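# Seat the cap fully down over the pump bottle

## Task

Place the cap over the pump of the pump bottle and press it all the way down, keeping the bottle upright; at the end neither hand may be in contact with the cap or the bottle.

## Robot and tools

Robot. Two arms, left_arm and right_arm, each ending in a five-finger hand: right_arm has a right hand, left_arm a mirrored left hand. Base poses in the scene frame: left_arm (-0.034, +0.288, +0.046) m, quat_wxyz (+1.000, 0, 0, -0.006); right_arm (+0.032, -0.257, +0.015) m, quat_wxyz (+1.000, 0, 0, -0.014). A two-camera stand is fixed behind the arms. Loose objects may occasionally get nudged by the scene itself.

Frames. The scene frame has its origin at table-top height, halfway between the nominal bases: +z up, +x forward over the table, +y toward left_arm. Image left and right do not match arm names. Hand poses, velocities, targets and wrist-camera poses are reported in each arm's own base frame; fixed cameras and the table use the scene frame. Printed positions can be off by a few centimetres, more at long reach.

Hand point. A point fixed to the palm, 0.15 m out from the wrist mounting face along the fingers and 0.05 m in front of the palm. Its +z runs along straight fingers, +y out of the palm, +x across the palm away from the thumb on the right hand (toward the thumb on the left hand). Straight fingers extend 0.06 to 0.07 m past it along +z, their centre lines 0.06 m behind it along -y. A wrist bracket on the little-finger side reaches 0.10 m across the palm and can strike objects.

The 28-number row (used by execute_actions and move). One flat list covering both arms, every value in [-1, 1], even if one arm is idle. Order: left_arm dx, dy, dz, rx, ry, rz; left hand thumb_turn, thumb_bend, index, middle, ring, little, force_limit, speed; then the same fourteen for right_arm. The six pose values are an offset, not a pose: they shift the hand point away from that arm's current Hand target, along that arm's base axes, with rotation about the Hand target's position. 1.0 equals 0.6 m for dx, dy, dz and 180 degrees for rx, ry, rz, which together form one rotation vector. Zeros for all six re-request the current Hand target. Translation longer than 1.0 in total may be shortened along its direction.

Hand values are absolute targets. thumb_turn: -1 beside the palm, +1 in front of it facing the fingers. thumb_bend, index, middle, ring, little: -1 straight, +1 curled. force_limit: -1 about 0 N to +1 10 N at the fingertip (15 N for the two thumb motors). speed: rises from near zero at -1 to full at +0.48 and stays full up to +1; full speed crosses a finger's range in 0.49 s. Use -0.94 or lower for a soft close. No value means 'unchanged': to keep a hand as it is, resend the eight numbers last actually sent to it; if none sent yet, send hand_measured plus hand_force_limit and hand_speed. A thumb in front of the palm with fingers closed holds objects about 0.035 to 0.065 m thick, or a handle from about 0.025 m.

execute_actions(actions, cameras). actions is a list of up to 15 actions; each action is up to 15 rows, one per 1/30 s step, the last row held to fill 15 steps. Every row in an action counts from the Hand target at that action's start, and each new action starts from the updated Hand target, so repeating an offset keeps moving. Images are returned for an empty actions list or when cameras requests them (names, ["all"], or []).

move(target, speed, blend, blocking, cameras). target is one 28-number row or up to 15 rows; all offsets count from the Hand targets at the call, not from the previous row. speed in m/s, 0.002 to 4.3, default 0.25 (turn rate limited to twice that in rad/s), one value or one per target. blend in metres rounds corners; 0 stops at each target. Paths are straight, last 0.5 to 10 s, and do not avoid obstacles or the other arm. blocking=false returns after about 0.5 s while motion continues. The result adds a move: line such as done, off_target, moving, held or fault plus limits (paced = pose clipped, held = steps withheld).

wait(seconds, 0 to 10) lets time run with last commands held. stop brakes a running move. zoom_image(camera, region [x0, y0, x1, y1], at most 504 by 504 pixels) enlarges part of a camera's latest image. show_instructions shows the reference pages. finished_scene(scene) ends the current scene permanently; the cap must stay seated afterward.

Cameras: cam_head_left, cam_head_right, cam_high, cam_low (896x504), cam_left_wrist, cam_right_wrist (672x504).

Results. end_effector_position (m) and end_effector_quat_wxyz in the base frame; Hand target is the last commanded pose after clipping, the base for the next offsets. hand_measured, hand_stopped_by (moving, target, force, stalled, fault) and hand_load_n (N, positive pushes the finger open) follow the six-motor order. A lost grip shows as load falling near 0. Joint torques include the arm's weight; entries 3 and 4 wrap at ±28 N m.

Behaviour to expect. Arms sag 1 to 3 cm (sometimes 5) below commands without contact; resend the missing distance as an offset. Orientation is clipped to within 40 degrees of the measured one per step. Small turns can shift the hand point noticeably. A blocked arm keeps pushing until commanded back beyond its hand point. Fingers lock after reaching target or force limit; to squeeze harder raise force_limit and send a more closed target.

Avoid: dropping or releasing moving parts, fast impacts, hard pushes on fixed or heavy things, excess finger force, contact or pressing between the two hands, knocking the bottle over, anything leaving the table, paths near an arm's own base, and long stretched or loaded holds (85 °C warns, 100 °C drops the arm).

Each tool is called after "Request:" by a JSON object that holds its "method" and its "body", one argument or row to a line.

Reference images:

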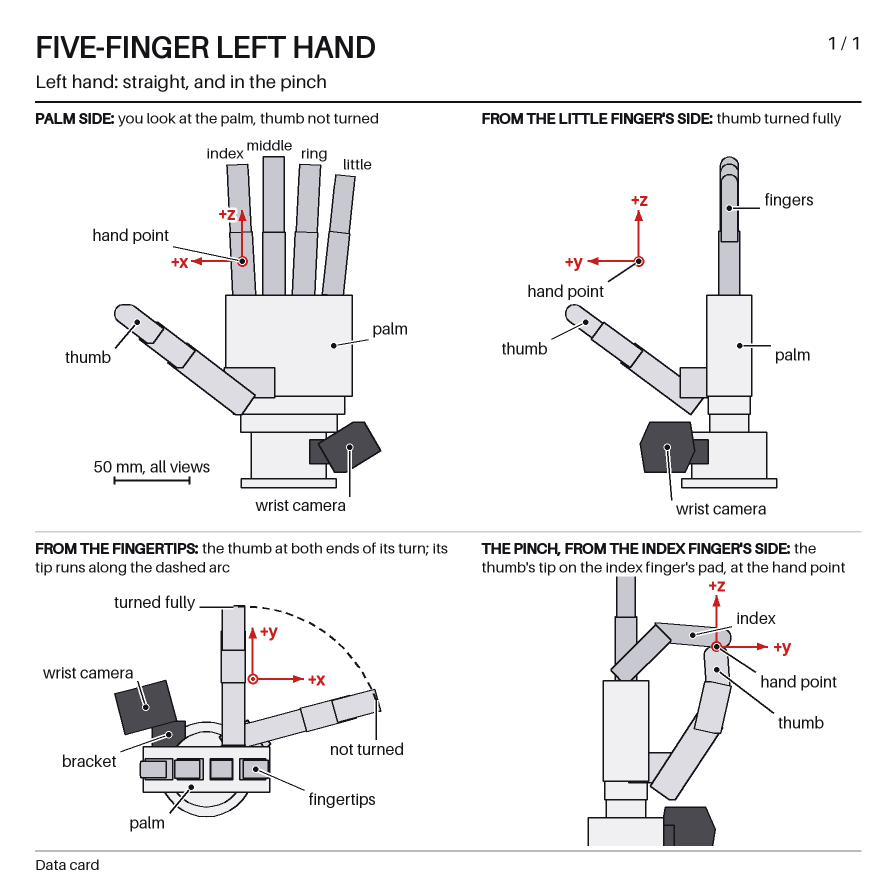

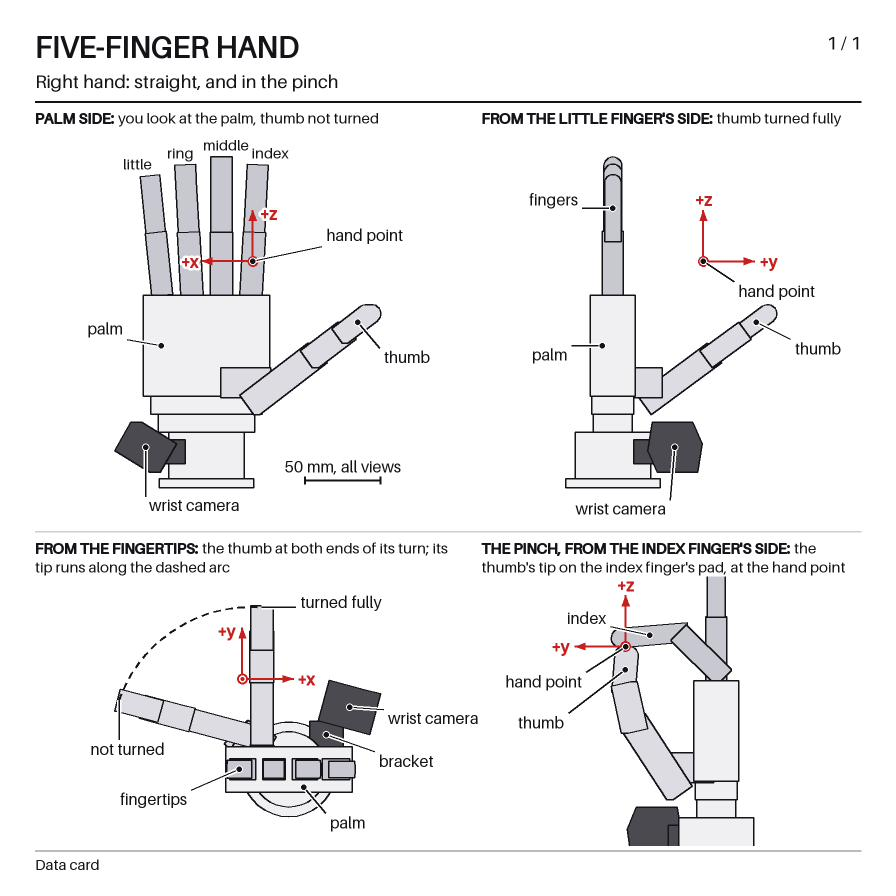

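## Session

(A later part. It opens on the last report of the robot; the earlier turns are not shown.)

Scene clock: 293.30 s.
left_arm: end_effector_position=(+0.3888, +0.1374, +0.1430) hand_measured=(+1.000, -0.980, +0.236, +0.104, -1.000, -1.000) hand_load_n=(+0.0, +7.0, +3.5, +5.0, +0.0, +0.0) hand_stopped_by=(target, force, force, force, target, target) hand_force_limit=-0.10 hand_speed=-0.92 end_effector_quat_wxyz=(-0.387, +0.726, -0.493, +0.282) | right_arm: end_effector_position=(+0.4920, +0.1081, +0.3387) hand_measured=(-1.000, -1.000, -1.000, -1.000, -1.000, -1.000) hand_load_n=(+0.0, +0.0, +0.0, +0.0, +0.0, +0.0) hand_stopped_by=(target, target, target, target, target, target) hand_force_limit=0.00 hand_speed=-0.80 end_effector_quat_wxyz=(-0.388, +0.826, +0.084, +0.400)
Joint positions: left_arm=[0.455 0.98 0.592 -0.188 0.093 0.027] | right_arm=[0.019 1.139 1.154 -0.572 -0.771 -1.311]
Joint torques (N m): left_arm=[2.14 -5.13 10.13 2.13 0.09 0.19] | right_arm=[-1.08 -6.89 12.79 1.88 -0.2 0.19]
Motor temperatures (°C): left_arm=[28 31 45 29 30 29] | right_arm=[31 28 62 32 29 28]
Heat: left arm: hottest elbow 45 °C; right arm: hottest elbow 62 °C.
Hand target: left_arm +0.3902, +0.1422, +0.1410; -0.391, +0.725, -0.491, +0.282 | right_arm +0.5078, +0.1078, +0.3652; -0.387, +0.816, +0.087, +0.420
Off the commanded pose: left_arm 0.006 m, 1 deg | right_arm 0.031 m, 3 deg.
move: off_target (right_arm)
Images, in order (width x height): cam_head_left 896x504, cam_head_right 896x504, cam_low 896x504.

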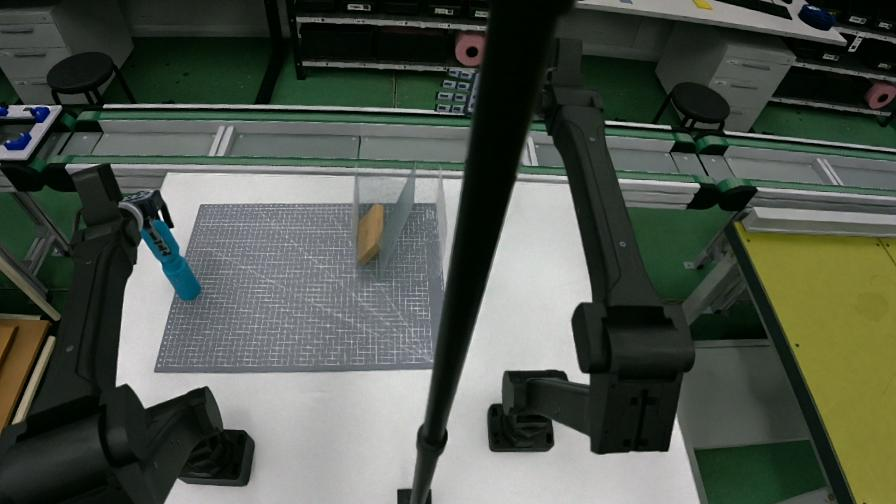

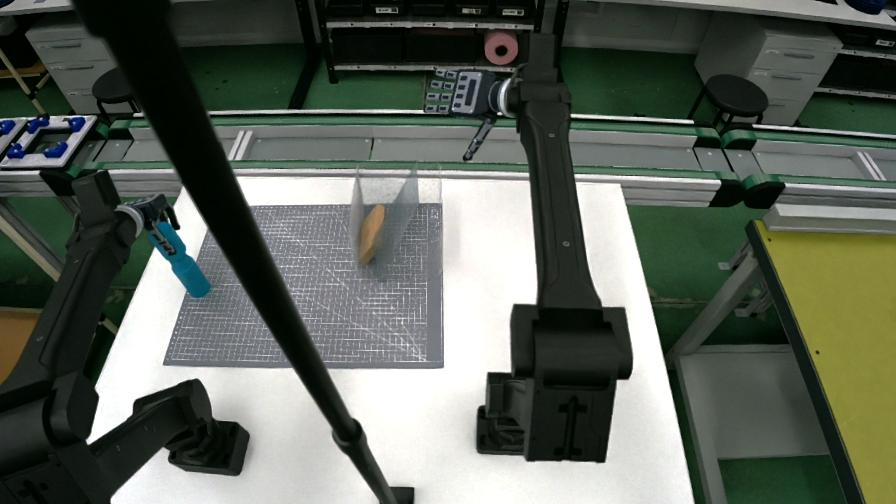

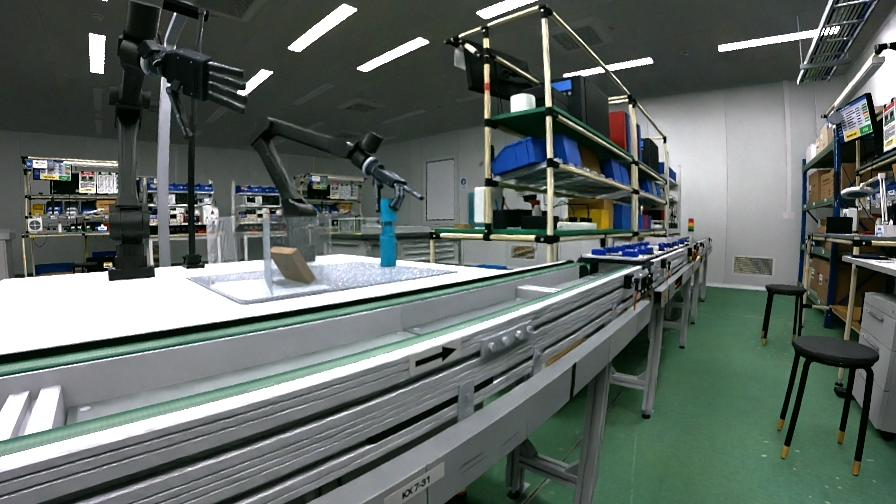

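Request:
{"method": "move", "body": {
  "target": [
    [-0.003,0.0,-0.025,0,0,0,1,-0.5,0.3,0.3,-1,-1,-0.1,-0.92,0,0,0,0,0,0,-1,-1,-1,-1,-1,-1,0,-0.8]
  ],
  "speed": 0.03,
  "cameras": ["cam_head_left","cam_low","cam_head_right"]
}}

Request:
{"method": "zoom_image", "body": {
  "camera": "cam_head_left",
  "region": [130, 210, 210, 310]
}}

Request:
{"method": "zoom_image", "body": {
  "camera": "cam_low",
  "region": [360, 170, 420, 280]
}}

Scene clock: 298.53 s.
left_arm: end_effector_position=(+0.3874, +0.1376, +0.1288) hand_measured=(+1.000, -0.980, +0.236, +0.104, -1.000, -1.000) hand_load_n=(+0.0, +7.0, +3.5, +5.0, +0.0, +0.0) hand_stopped_by=(target, force, force, force, target, target) hand_force_limit=-0.10 hand_speed=-0.92 end_effector_quat_wxyz=(-0.387, +0.726, -0.493, +0.283) | right_arm: end_effector_position=(+0.4920, +0.1081, +0.3387) hand_measured=(-1.000, -1.000, -1.000, -1.000, -1.000, -1.000) hand_load_n=(+0.0, +0.0, +0.0, +0.0, +0.0, +0.0) hand_stopped_by=(target, target, target, target, target, target) hand_force_limit=0.00 hand_speed=-0.80 end_effector_quat_wxyz=(-0.388, +0.826, +0.084, +0.400)
Joint positions: left_arm=[0.458 0.996 0.56 -0.137 0.096 0.027] | right_arm=[0.019 1.139 1.154 -0.572 -0.771 -1.311]
Joint torques (N m): left_arm=[2.32 -5.07 9.94 2.15 0.07 0.2] | right_arm=[-1.26 -7.06 12.71 1.99 -0.22 0.16]
Motor temperatures (°C): left_arm=[28 31 45 29 30 29] | right_arm=[31 28 62 32 29 28]
Heat: left arm: hottest elbow 45 °C; right arm: hottest elbow 62 °C.
Hand target: left_arm +0.3883, +0.1423, +0.1260; -0.392, +0.725, -0.491, +0.282 | right_arm +0.5078, +0.1078, +0.3652; -0.387, +0.816, +0.087, +0.420
Off the commanded pose: left_arm 0.006 m, 1 deg | right_arm 0.031 m, 3 deg.
move: off_target (right_arm)
Images, in order (width x height): cam_head_left 896x504, cam_head_right 896x504, cam_low 896x504.

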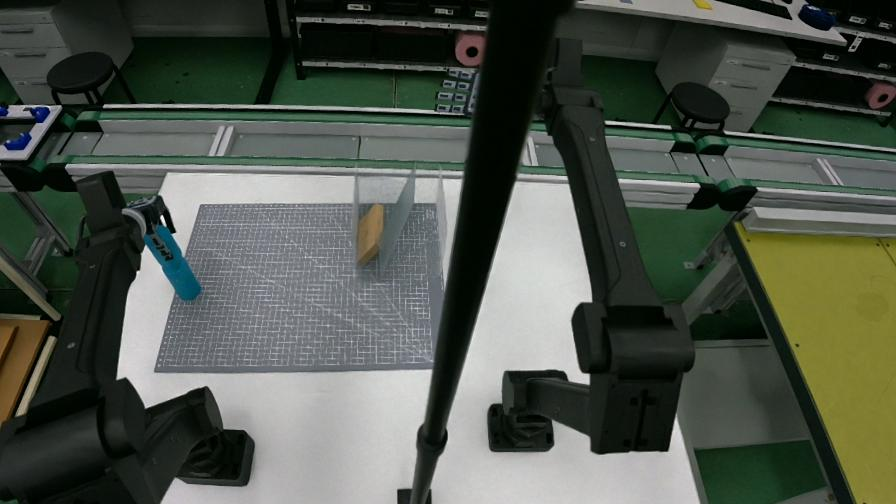

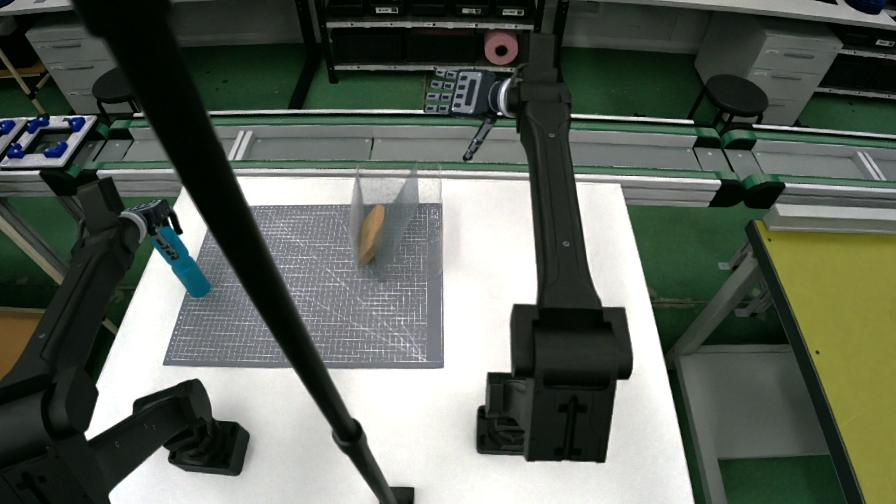

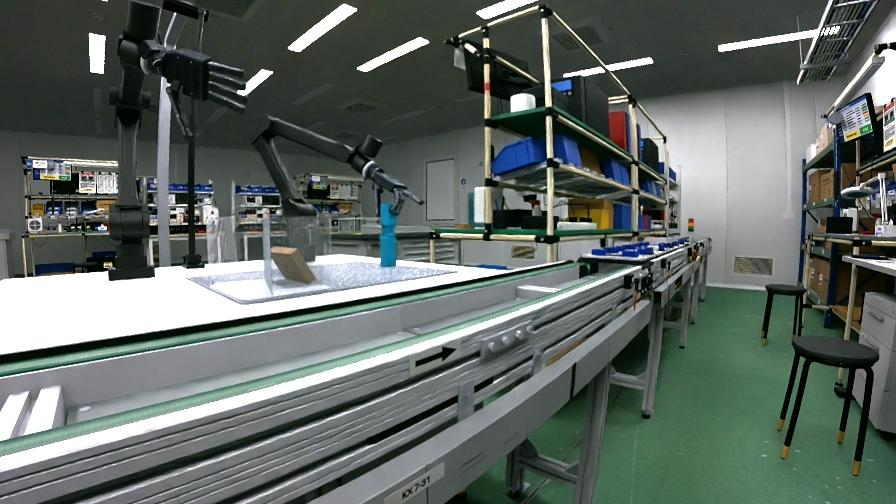

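Scaled by 5.040.

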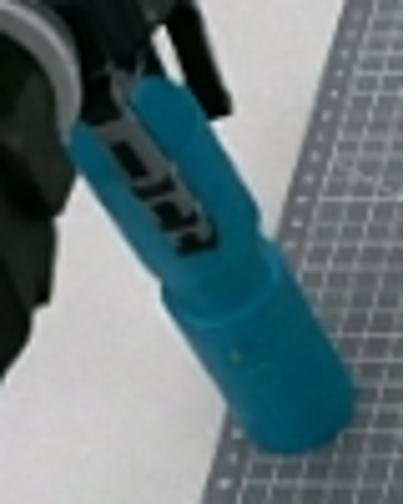

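Scaled by 4.582.

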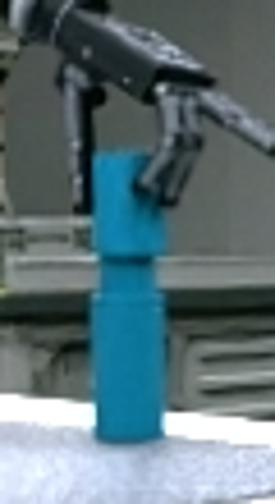

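Request:
{"method": "move", "body": {
  "target": [
    [-0.001,0.0,-0.02,0,0,0,1,-0.5,0.3,0.3,-1,-1,-0.1,-0.92,0,0,0,0,0,0,-1,-1,-1,-1,-1,-1,0,-0.8]
  ],
  "speed": 0.03,
  "cameras": ["cam_head_left","cam_low","cam_head_right"]
}}

Request:
{"method": "zoom_image", "body": {
  "camera": "cam_head_left",
  "region": [130, 210, 210, 310]
}}

Request:
{"method": "zoom_image", "body": {
  "camera": "cam_low",
  "region": [360, 170, 420, 280]
}}

Scene clock: 301.90 s.
left_arm: end_effector_position=(+0.3913, +0.1395, +0.1300) hand_measured=(+1.000, -0.980, +0.236, +0.104, -1.000, -1.000) hand_load_n=(-0.5, +7.0, +3.5, +4.5, +0.0, +0.0) hand_stopped_by=(target, force, force, force, target, target) hand_force_limit=-0.10 hand_speed=-0.92 end_effector_quat_wxyz=(-0.399, +0.719, -0.489, +0.290) | right_arm: end_effector_position=(+0.4920, +0.1081, +0.3387) hand_measured=(-1.000, -1.000, -1.000, -1.000, -1.000, -1.000) hand_load_n=(+0.0, +0.0, +0.0, +0.0, +0.0, +0.0) hand_stopped_by=(target, target, target, target, target, target) hand_force_limit=0.00 hand_speed=-0.80 end_effector_quat_wxyz=(-0.388, +0.826, +0.084, +0.400)
Joint positions: left_arm=[0.459 0.999 0.547 -0.09 0.098 0.027] | right_arm=[0.019 1.139 1.154 -0.572 -0.771 -1.311]
Joint torques (N m): left_arm=[2.61 -4.37 8.87 1.83 0.03 0.22] | right_arm=[-1.38 -7.06 12.72 1.96 -0.23 0.18]
Motor temperatures (°C): left_arm=[28 31 44 29 30 29] | right_arm=[31 28 62 32 29 28]
Heat: left arm: hottest elbow 44 °C; right arm: hottest elbow 62 °C.
Hand target: left_arm +0.3878, +0.1423, +0.1141; -0.392, +0.725, -0.491, +0.282 | right_arm +0.5078, +0.1078, +0.3652; -0.387, +0.816, +0.087, +0.420
Off the commanded pose: left_arm 0.017 m, 1 deg | right_arm 0.031 m, 3 deg.
move: off_target (left_arm, right_arm)
Images, in order (width x height): cam_head_left 896x504, cam_head_right 896x504, cam_low 896x504.

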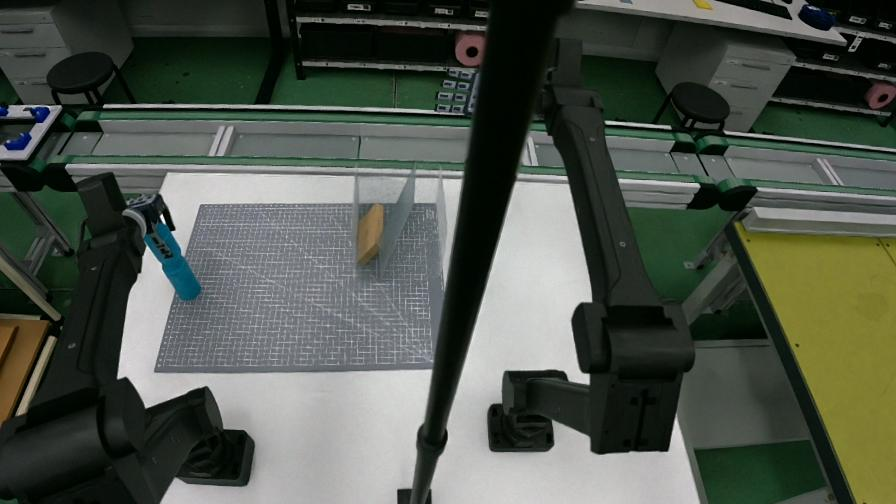

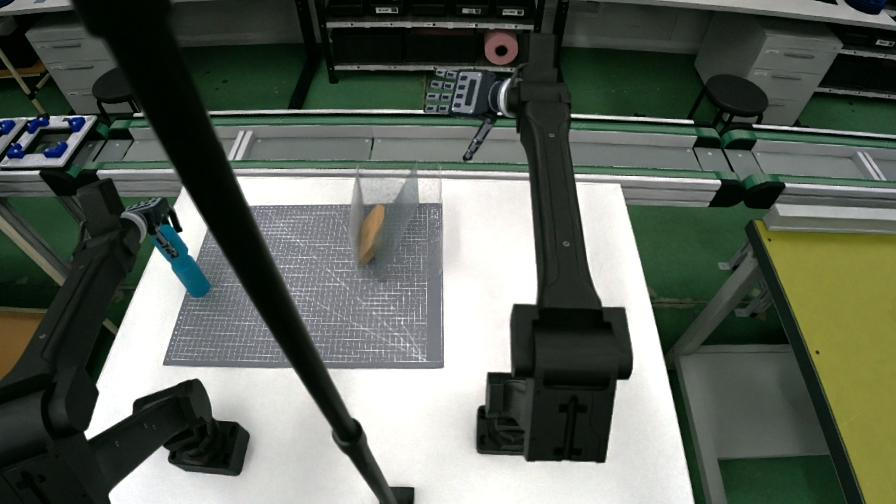

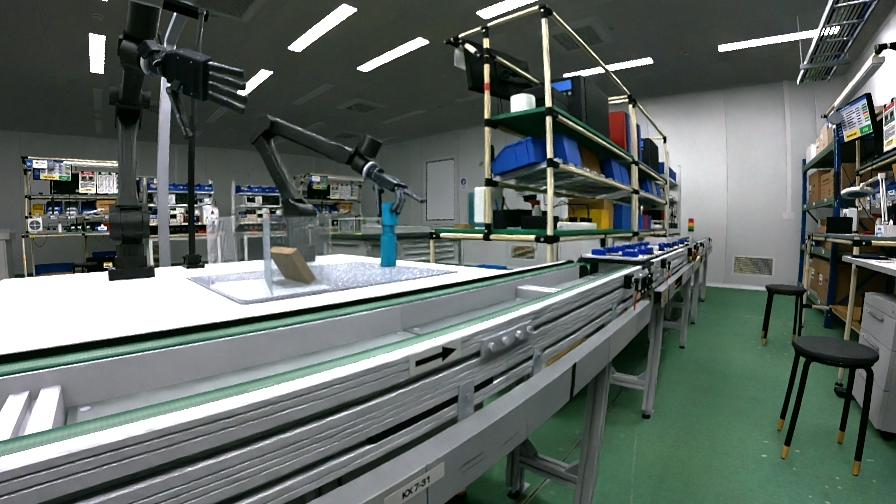

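Scaled by 5.040.

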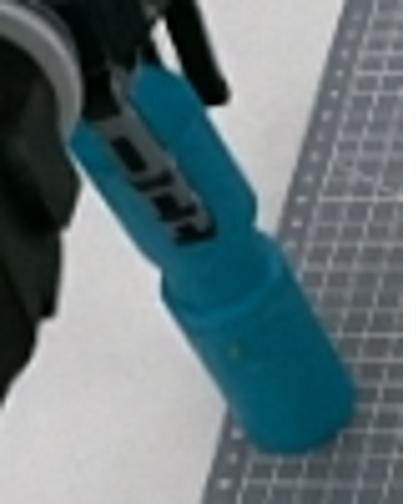

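Scaled by 4.582.

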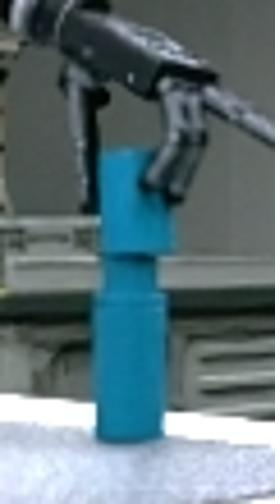

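Request:
{"method": "move", "body": {
  "target": [
    [-0.008,0.0,0.016,0,0,0,1,-0.5,0.3,0.3,-1,-1,-0.1,-0.92,0,0,0,0,0,0,-1,-1,-1,-1,-1,-1,0,-0.8]
  ],
  "speed": 0.03,
  "cameras": ["cam_head_left","cam_low","cam_head_right"]
}}

Request:
{"method": "zoom_image", "body": {
  "camera": "cam_head_left",
  "region": [130, 210, 210, 310]
}}

Request:
{"method": "zoom_image", "body": {
  "camera": "cam_low",
  "region": [360, 170, 420, 280]
}}

Scene clock: 314.17 s.
left_arm: end_effector_position=(+0.3894, +0.1396, +0.1289) hand_measured=(+1.000, -0.980, +0.236, +0.104, -1.000, -1.000) hand_load_n=(+0.0, +7.5, +3.0, +4.5, +0.0, +0.0) hand_stopped_by=(target, force, force, force, target, target) hand_force_limit=-0.10 hand_speed=-0.92 end_effector_quat_wxyz=(-0.395, +0.721, -0.489, +0.290) | right_arm: end_effector_position=(+0.4920, +0.1081, +0.3387) hand_measured=(-1.000, -1.000, -1.000, -1.000, -1.000, -1.000) hand_load_n=(+0.0, +0.0, +0.0, -0.5, +0.0, +0.0) hand_stopped_by=(target, target, target, target, target, target) hand_force_limit=0.00 hand_speed=-0.80 end_effector_quat_wxyz=(-0.388, +0.826, +0.084, +0.400)
Joint positions: left_arm=[0.465 0.998 0.547 -0.099 0.106 0.027] | right_arm=[0.019 1.139 1.154 -0.572 -0.771 -1.311]
Joint torques (N m): left_arm=[2.55 -5.83 9.77 0.64 -0.04 0.25] | right_arm=[-1.26 -6.71 12.67 1.98 -0.23 0.2]
Motor temperatures (°C): left_arm=[28 31 43 29 30 29] | right_arm=[30 28 63 32 29 28]
Heat: left arm: hottest elbow 43 °C; right arm: hottest elbow 63 °C.
Hand target: left_arm +0.3831, +0.1423, +0.1237; -0.392, +0.725, -0.491, +0.282 | right_arm +0.5078, +0.1078, +0.3652; -0.387, +0.816, +0.087, +0.420
Off the commanded pose: left_arm 0.009 m, 1 deg | right_arm 0.031 m, 3 deg.
move: off_target (right_arm)
Images, in order (width x height): cam_head_left 896x504, cam_head_right 896x504, cam_low 896x504.

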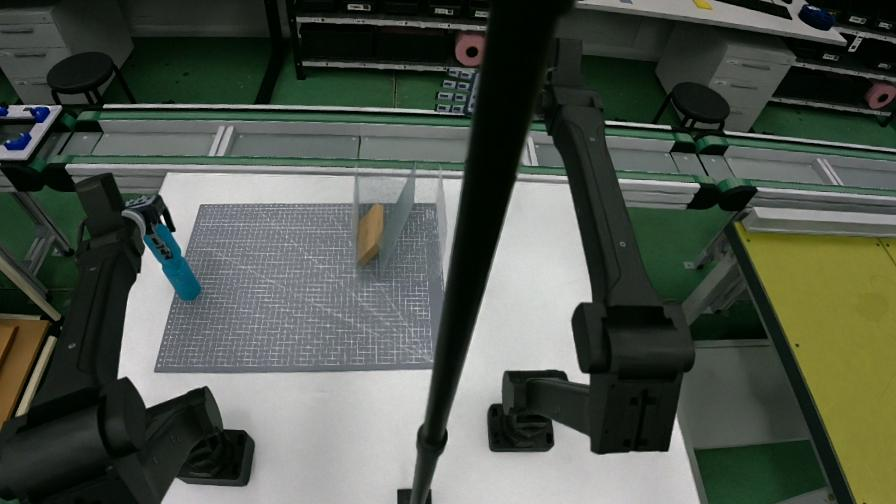

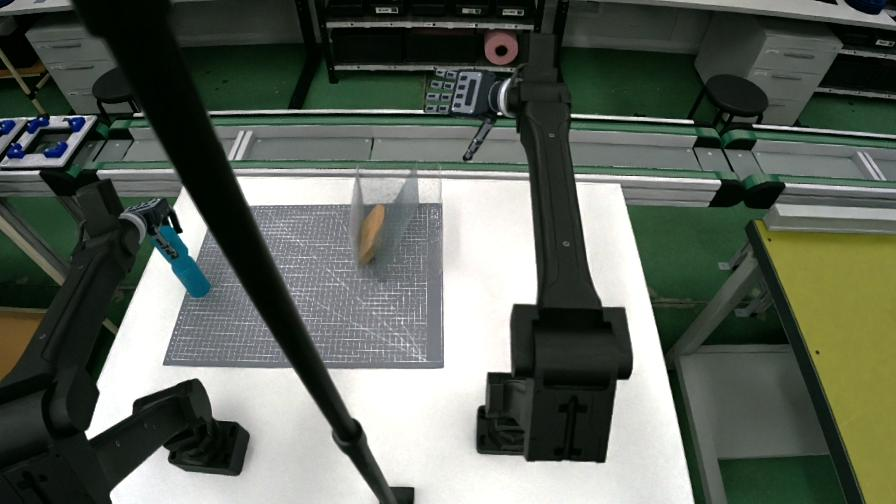

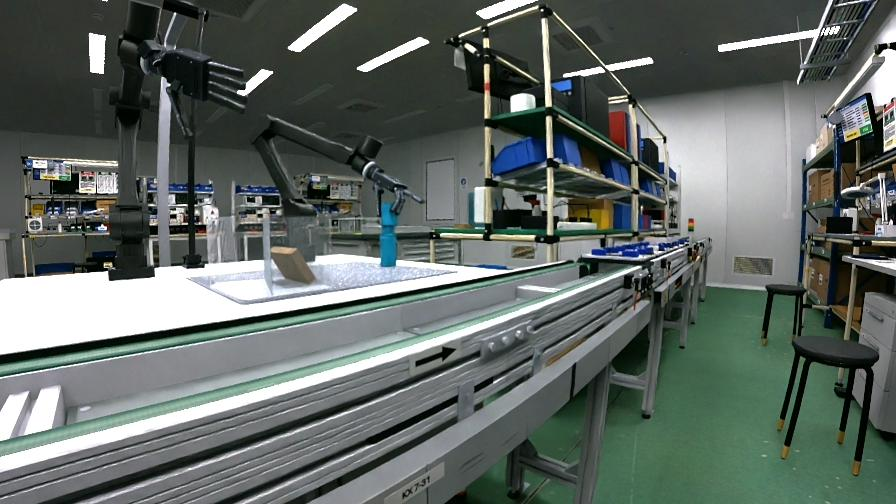

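Scaled by 5.040.

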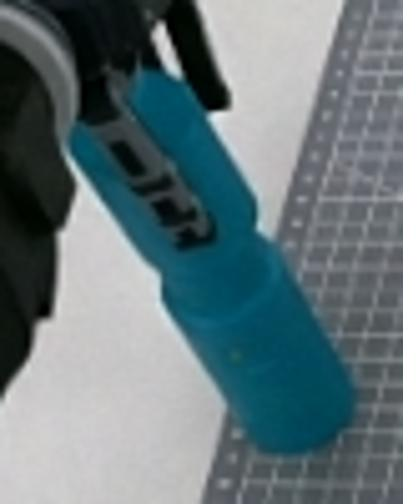

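Scaled by 4.582.

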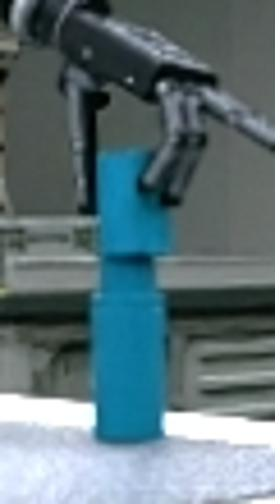

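Request:
{"method": "move", "body": {
  "target": [
    [-0.01,-0.002,0.005,0,0,0,1,-0.5,0.3,0.3,-1,-1,-0.1,-0.92,0,0,0,0,0,0,-1,-1,-1,-1,-1,-1,0,-0.8]
  ],
  "speed": 0.03,
  "cameras": ["cam_head_left","cam_low","cam_head_right"]
}}

Request:
{"method": "zoom_image", "body": {
  "camera": "cam_head_left",
  "region": [130, 210, 210, 310]
}}

Request:
{"method": "zoom_image", "body": {
  "camera": "cam_low",
  "region": [360, 170, 420, 280]
}}

Scene clock: 318.30 s.
left_arm: end_effector_position=(+0.3822, +0.1390, +0.1246) hand_measured=(+1.000, -0.980, +0.236, +0.104, -1.000, -1.000) hand_load_n=(+0.5, +6.5, +2.0, +5.0, +0.0, +0.0) hand_stopped_by=(target, force, force, force, target, target) hand_force_limit=-0.10 hand_speed=-0.92 end_effector_quat_wxyz=(-0.388, +0.727, -0.491, +0.285) | right_arm: end_effector_position=(+0.4920, +0.1081, +0.3387) hand_measured=(-1.000, -1.000, -1.000, -1.000, -1.000, -1.000) hand_load_n=(+0.0, +0.0, +0.0, +0.0, +0.0, +0.0) hand_stopped_by=(target, target, target, target, target, target) hand_force_limit=0.00 hand_speed=-0.80 end_effector_quat_wxyz=(-0.388, +0.826, +0.084, +0.400)
Joint positions: left_arm=[0.473 0.988 0.541 -0.124 0.109 0.03] | right_arm=[0.019 1.139 1.154 -0.572 -0.771 -1.311]
Joint torques (N m): left_arm=[2.26 -7.3 9.78 0.91 0.04 0.26] | right_arm=[-1.2 -6.83 12.74 1.94 -0.23 0.19]
Motor temperatures (°C): left_arm=[28 31 43 29 30 29] | right_arm=[30 28 63 32 29 28]
Heat: left arm: hottest elbow 43 °C; right arm: hottest elbow 63 °C.
Hand target: left_arm +0.3770, +0.1412, +0.1266; -0.392, +0.725, -0.491, +0.282 | right_arm +0.5078, +0.1078, +0.3652; -0.387, +0.816, +0.087, +0.420
Off the commanded pose: left_arm 0.006 m, 1 deg | right_arm 0.031 m, 3 deg.
move: off_target (right_arm)
Images, in order (width x height): cam_head_left 896x504, cam_head_right 896x504, cam_low 896x504.

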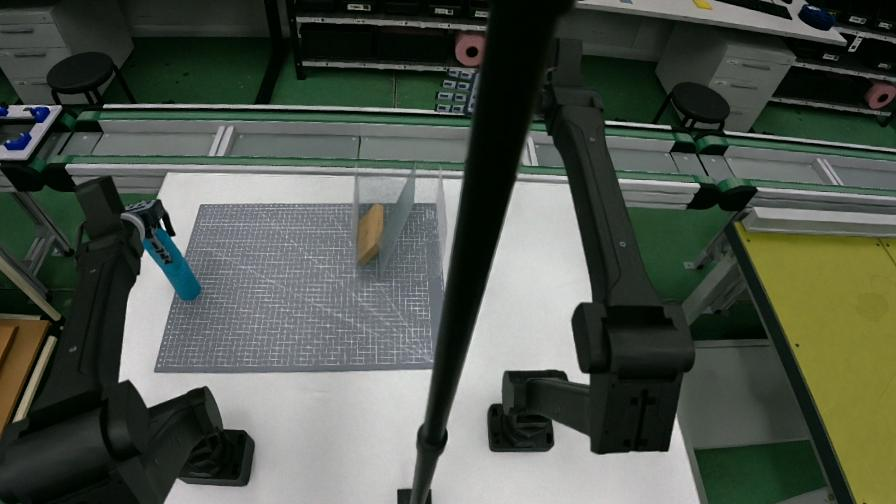

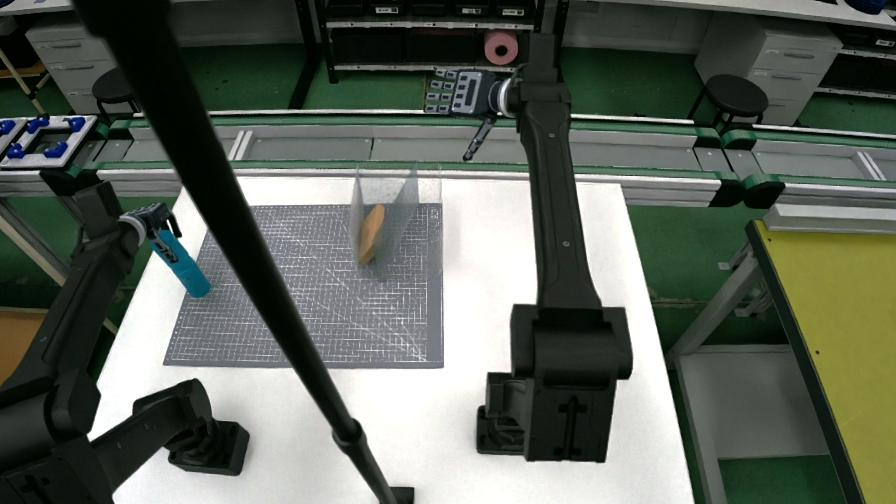

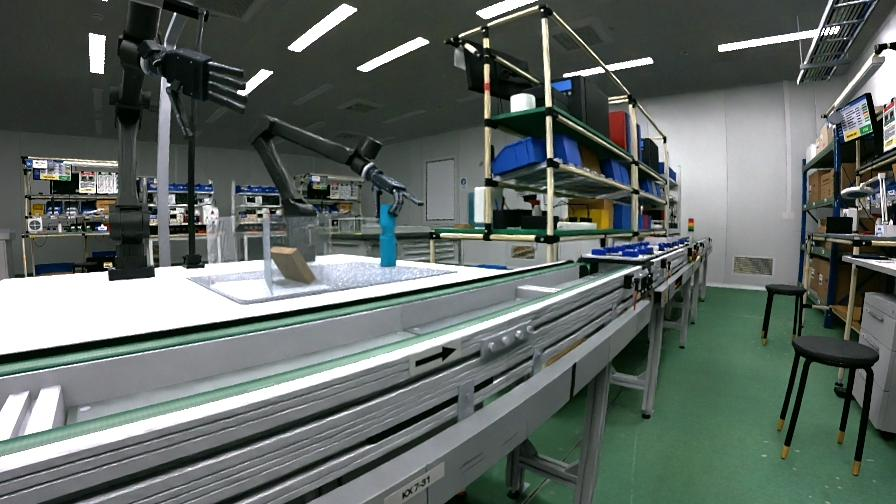

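Scaled by 5.040.

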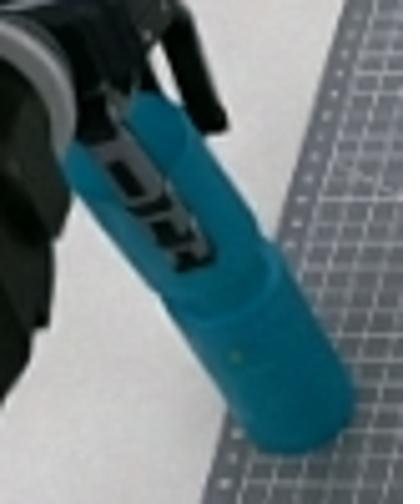

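Scaled by 4.582.

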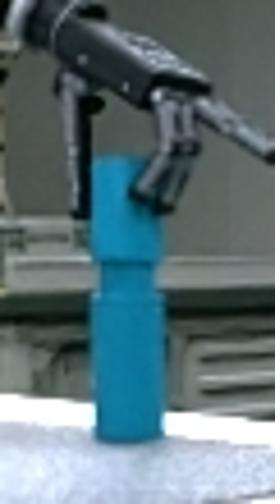

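Request:
{"method": "move", "body": {
  "target": [
    [0.006,0.0,-0.022,0,0,0,1,-0.5,0.3,0.3,-1,-1,-0.1,-0.92,0,0,0,0,0,0,-1,-1,-1,-1,-1,-1,0,-0.8]
  ],
  "speed": 0.03,
  "cameras": ["cam_head_left","cam_low","cam_head_right"]
}}

Request:
{"method": "zoom_image", "body": {
  "camera": "cam_head_left",
  "region": [130, 210, 210, 310]
}}

Request:
{"method": "zoom_image", "body": {
  "camera": "cam_low",
  "region": [360, 170, 420, 280]
}}

Scene clock: 323.03 s.
left_arm: end_effector_position=(+0.3803, +0.1382, +0.1179) hand_measured=(+1.000, -0.980, +0.236, +0.104, -1.000, -1.000) hand_load_n=(+0.5, +6.5, +2.0, +5.0, +0.0, +0.0) hand_stopped_by=(target, force, force, force, target, target) hand_force_limit=-0.10 hand_speed=-0.92 end_effector_quat_wxyz=(-0.389, +0.726, -0.490, +0.285) | right_arm: end_effector_position=(+0.4920, +0.1081, +0.3387) hand_measured=(-1.000, -1.000, -1.000, -1.000, -1.000, -1.000) hand_load_n=(+0.0, +0.0, +0.0, +0.0, +0.0, +0.0) hand_stopped_by=(target, target, target, target, target, target) hand_force_limit=0.00 hand_speed=-0.80 end_effector_quat_wxyz=(-0.388, +0.826, +0.084, +0.400)
Joint positions: left_arm=[0.473 0.992 0.522 -0.1 0.108 0.03] | right_arm=[0.019 1.139 1.154 -0.572 -0.771 -1.311]
Joint torques (N m): left_arm=[1.73 -4.6 9.66 2 -0.12 0.23] | right_arm=[-1.38 -6.89 12.72 1.89 -0.25 0.17]
Motor temperatures (°C): left_arm=[28 31 43 29 30 29] | right_arm=[30 28 63 32 29 28]
Heat: left arm: hottest elbow 43 °C; right arm: hottest elbow 63 °C.
Hand target: left_arm +0.3806, +0.1411, +0.1134; -0.391, +0.725, -0.491, +0.282 | right_arm +0.5078, +0.1078, +0.3652; -0.387, +0.816, +0.087, +0.420
Off the commanded pose: left_arm 0.005 m, 0 deg | right_arm 0.031 m, 3 deg.
move: off_target (right_arm)
Images, in order (width x height): cam_head_left 896x504, cam_head_right 896x504, cam_low 896x504.

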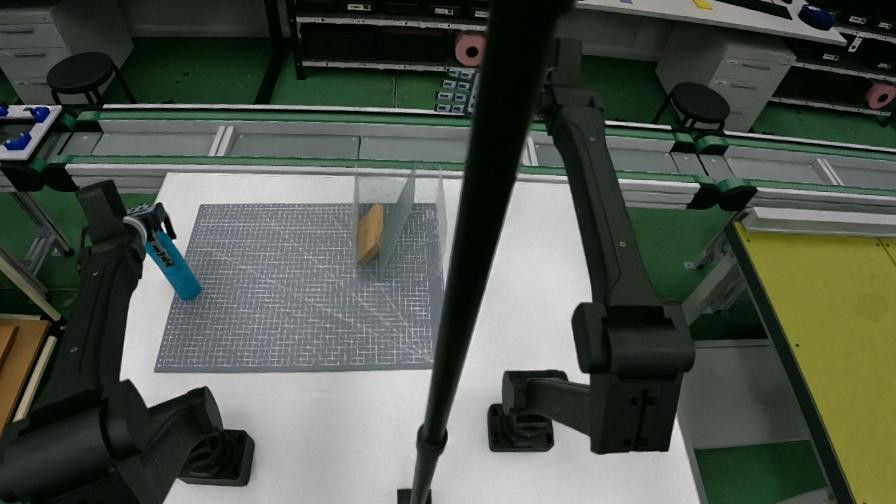

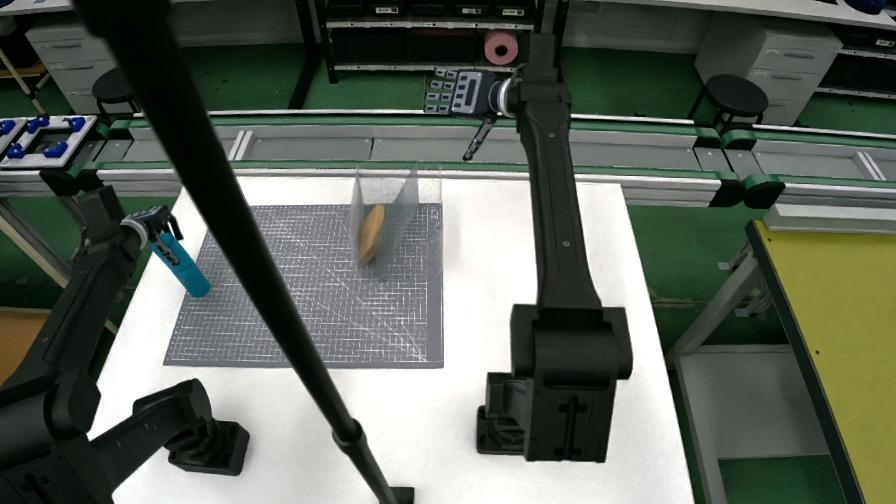

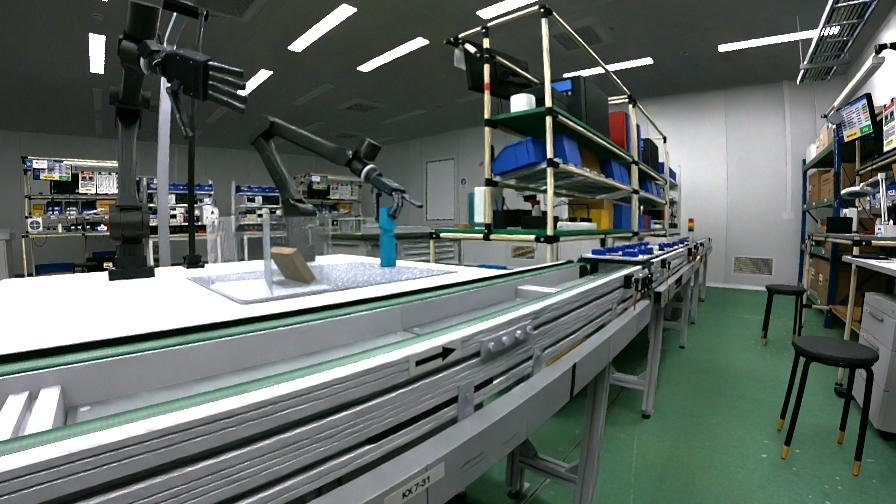

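Scaled by 5.040.

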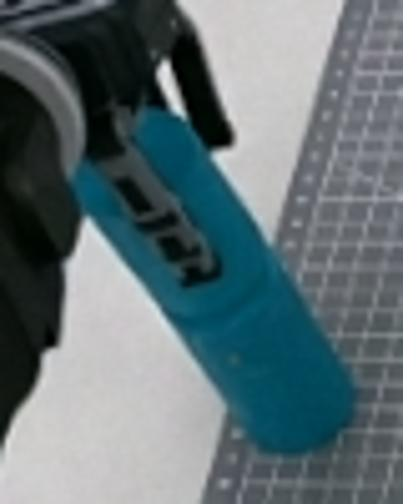

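Scaled by 4.582.

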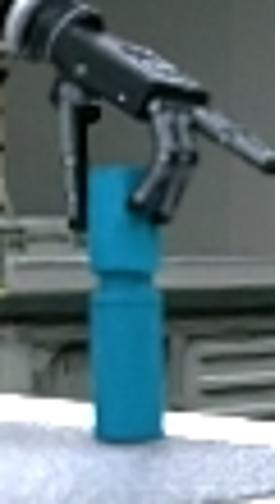

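Request:
{"method": "move", "body": {
  "target": [
    [0.005,0.0,-0.02,0,0,0,1,-0.5,0.3,0.3,-1,-1,-0.1,-0.92,0,0,0,0,0,0,-1,-1,-1,-1,-1,-1,0,-0.8]
  ],
  "speed": 0.03,
  "cameras": ["cam_head_left","cam_low","cam_head_right"]
}}

Request:
{"method": "zoom_image", "body": {
  "camera": "cam_head_left",
  "region": [130, 210, 210, 310]
}}

Request:
{"method": "zoom_image", "body": {
  "camera": "cam_low",
  "region": [360, 170, 420, 280]
}}

Scene clock: 327.53 s.
left_arm: end_effector_position=(+0.3825, +0.1401, +0.1057) hand_measured=(+1.000, -0.980, +0.236, +0.104, -1.000, -1.000) hand_load_n=(+1.0, +6.5, +2.0, +5.5, +0.0, +0.0) hand_stopped_by=(target, force, force, force, target, target) hand_force_limit=-0.10 hand_speed=-0.92 end_effector_quat_wxyz=(-0.389, +0.727, -0.490, +0.283) | right_arm: end_effector_position=(+0.4920, +0.1081, +0.3387) hand_measured=(-1.000, -1.000, -1.000, -1.000, -1.000, -1.000) hand_load_n=(+0.0, +0.0, +0.0, +0.0, +0.0, +0.0) hand_stopped_by=(target, target, target, target, target, target) hand_force_limit=0.00 hand_speed=-0.80 end_effector_quat_wxyz=(-0.388, +0.826, +0.084, +0.400)
Joint positions: left_arm=[0.473 1.025 0.506 -0.051 0.104 0.03] | right_arm=[0.019 1.139 1.154 -0.572 -0.771 -1.311]
Joint torques (N m): left_arm=[1.61 -4.78 9.39 1.98 -0.16 0.19] | right_arm=[-1.32 -6.65 12.77 1.91 -0.23 0.17]
Motor temperatures (°C): left_arm=[28 31 43 29 30 29] | right_arm=[30 28 63 32 29 28]
Heat: left arm: hottest elbow 43 °C; right arm: hottest elbow 63 °C.
Hand target: left_arm +0.3836, +0.1412, +0.1015; -0.392, +0.725, -0.491, +0.282 | right_arm +0.5078, +0.1078, +0.3652; -0.387, +0.816, +0.087, +0.420
Off the commanded pose: left_arm 0.004 m, 0 deg | right_arm 0.031 m, 3 deg.
move: off_target (right_arm)
Images, in order (width x height): cam_head_left 896x504, cam_head_right 896x504, cam_low 896x504.

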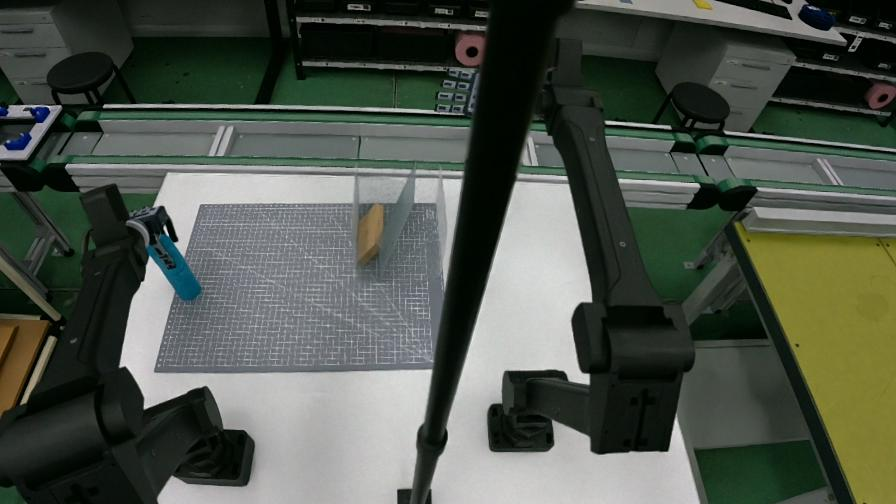

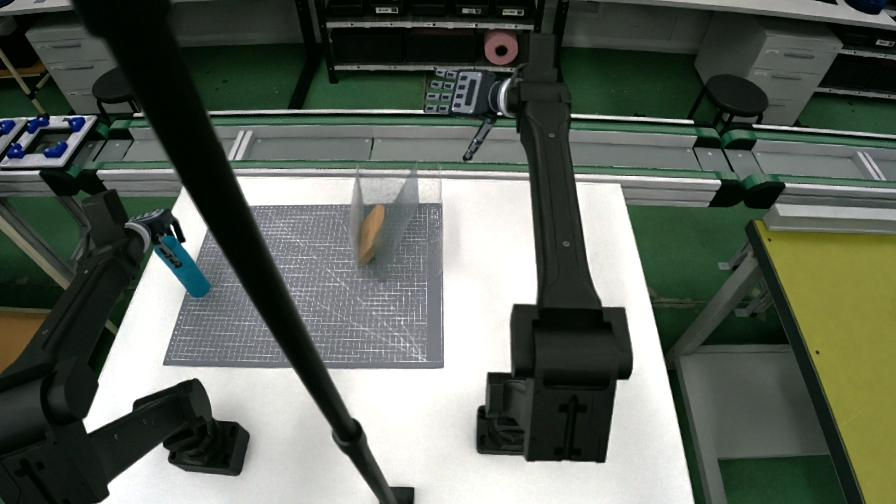

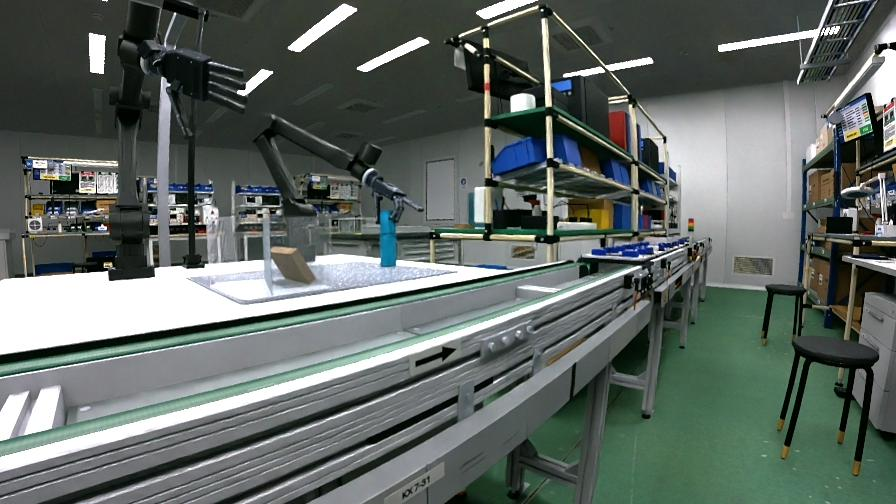

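Scaled by 5.040.

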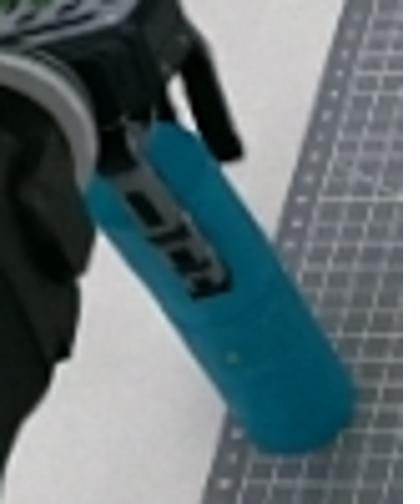

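Scaled by 4.582.

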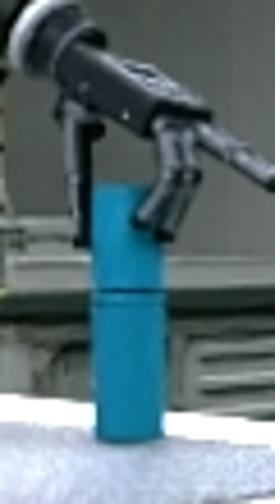

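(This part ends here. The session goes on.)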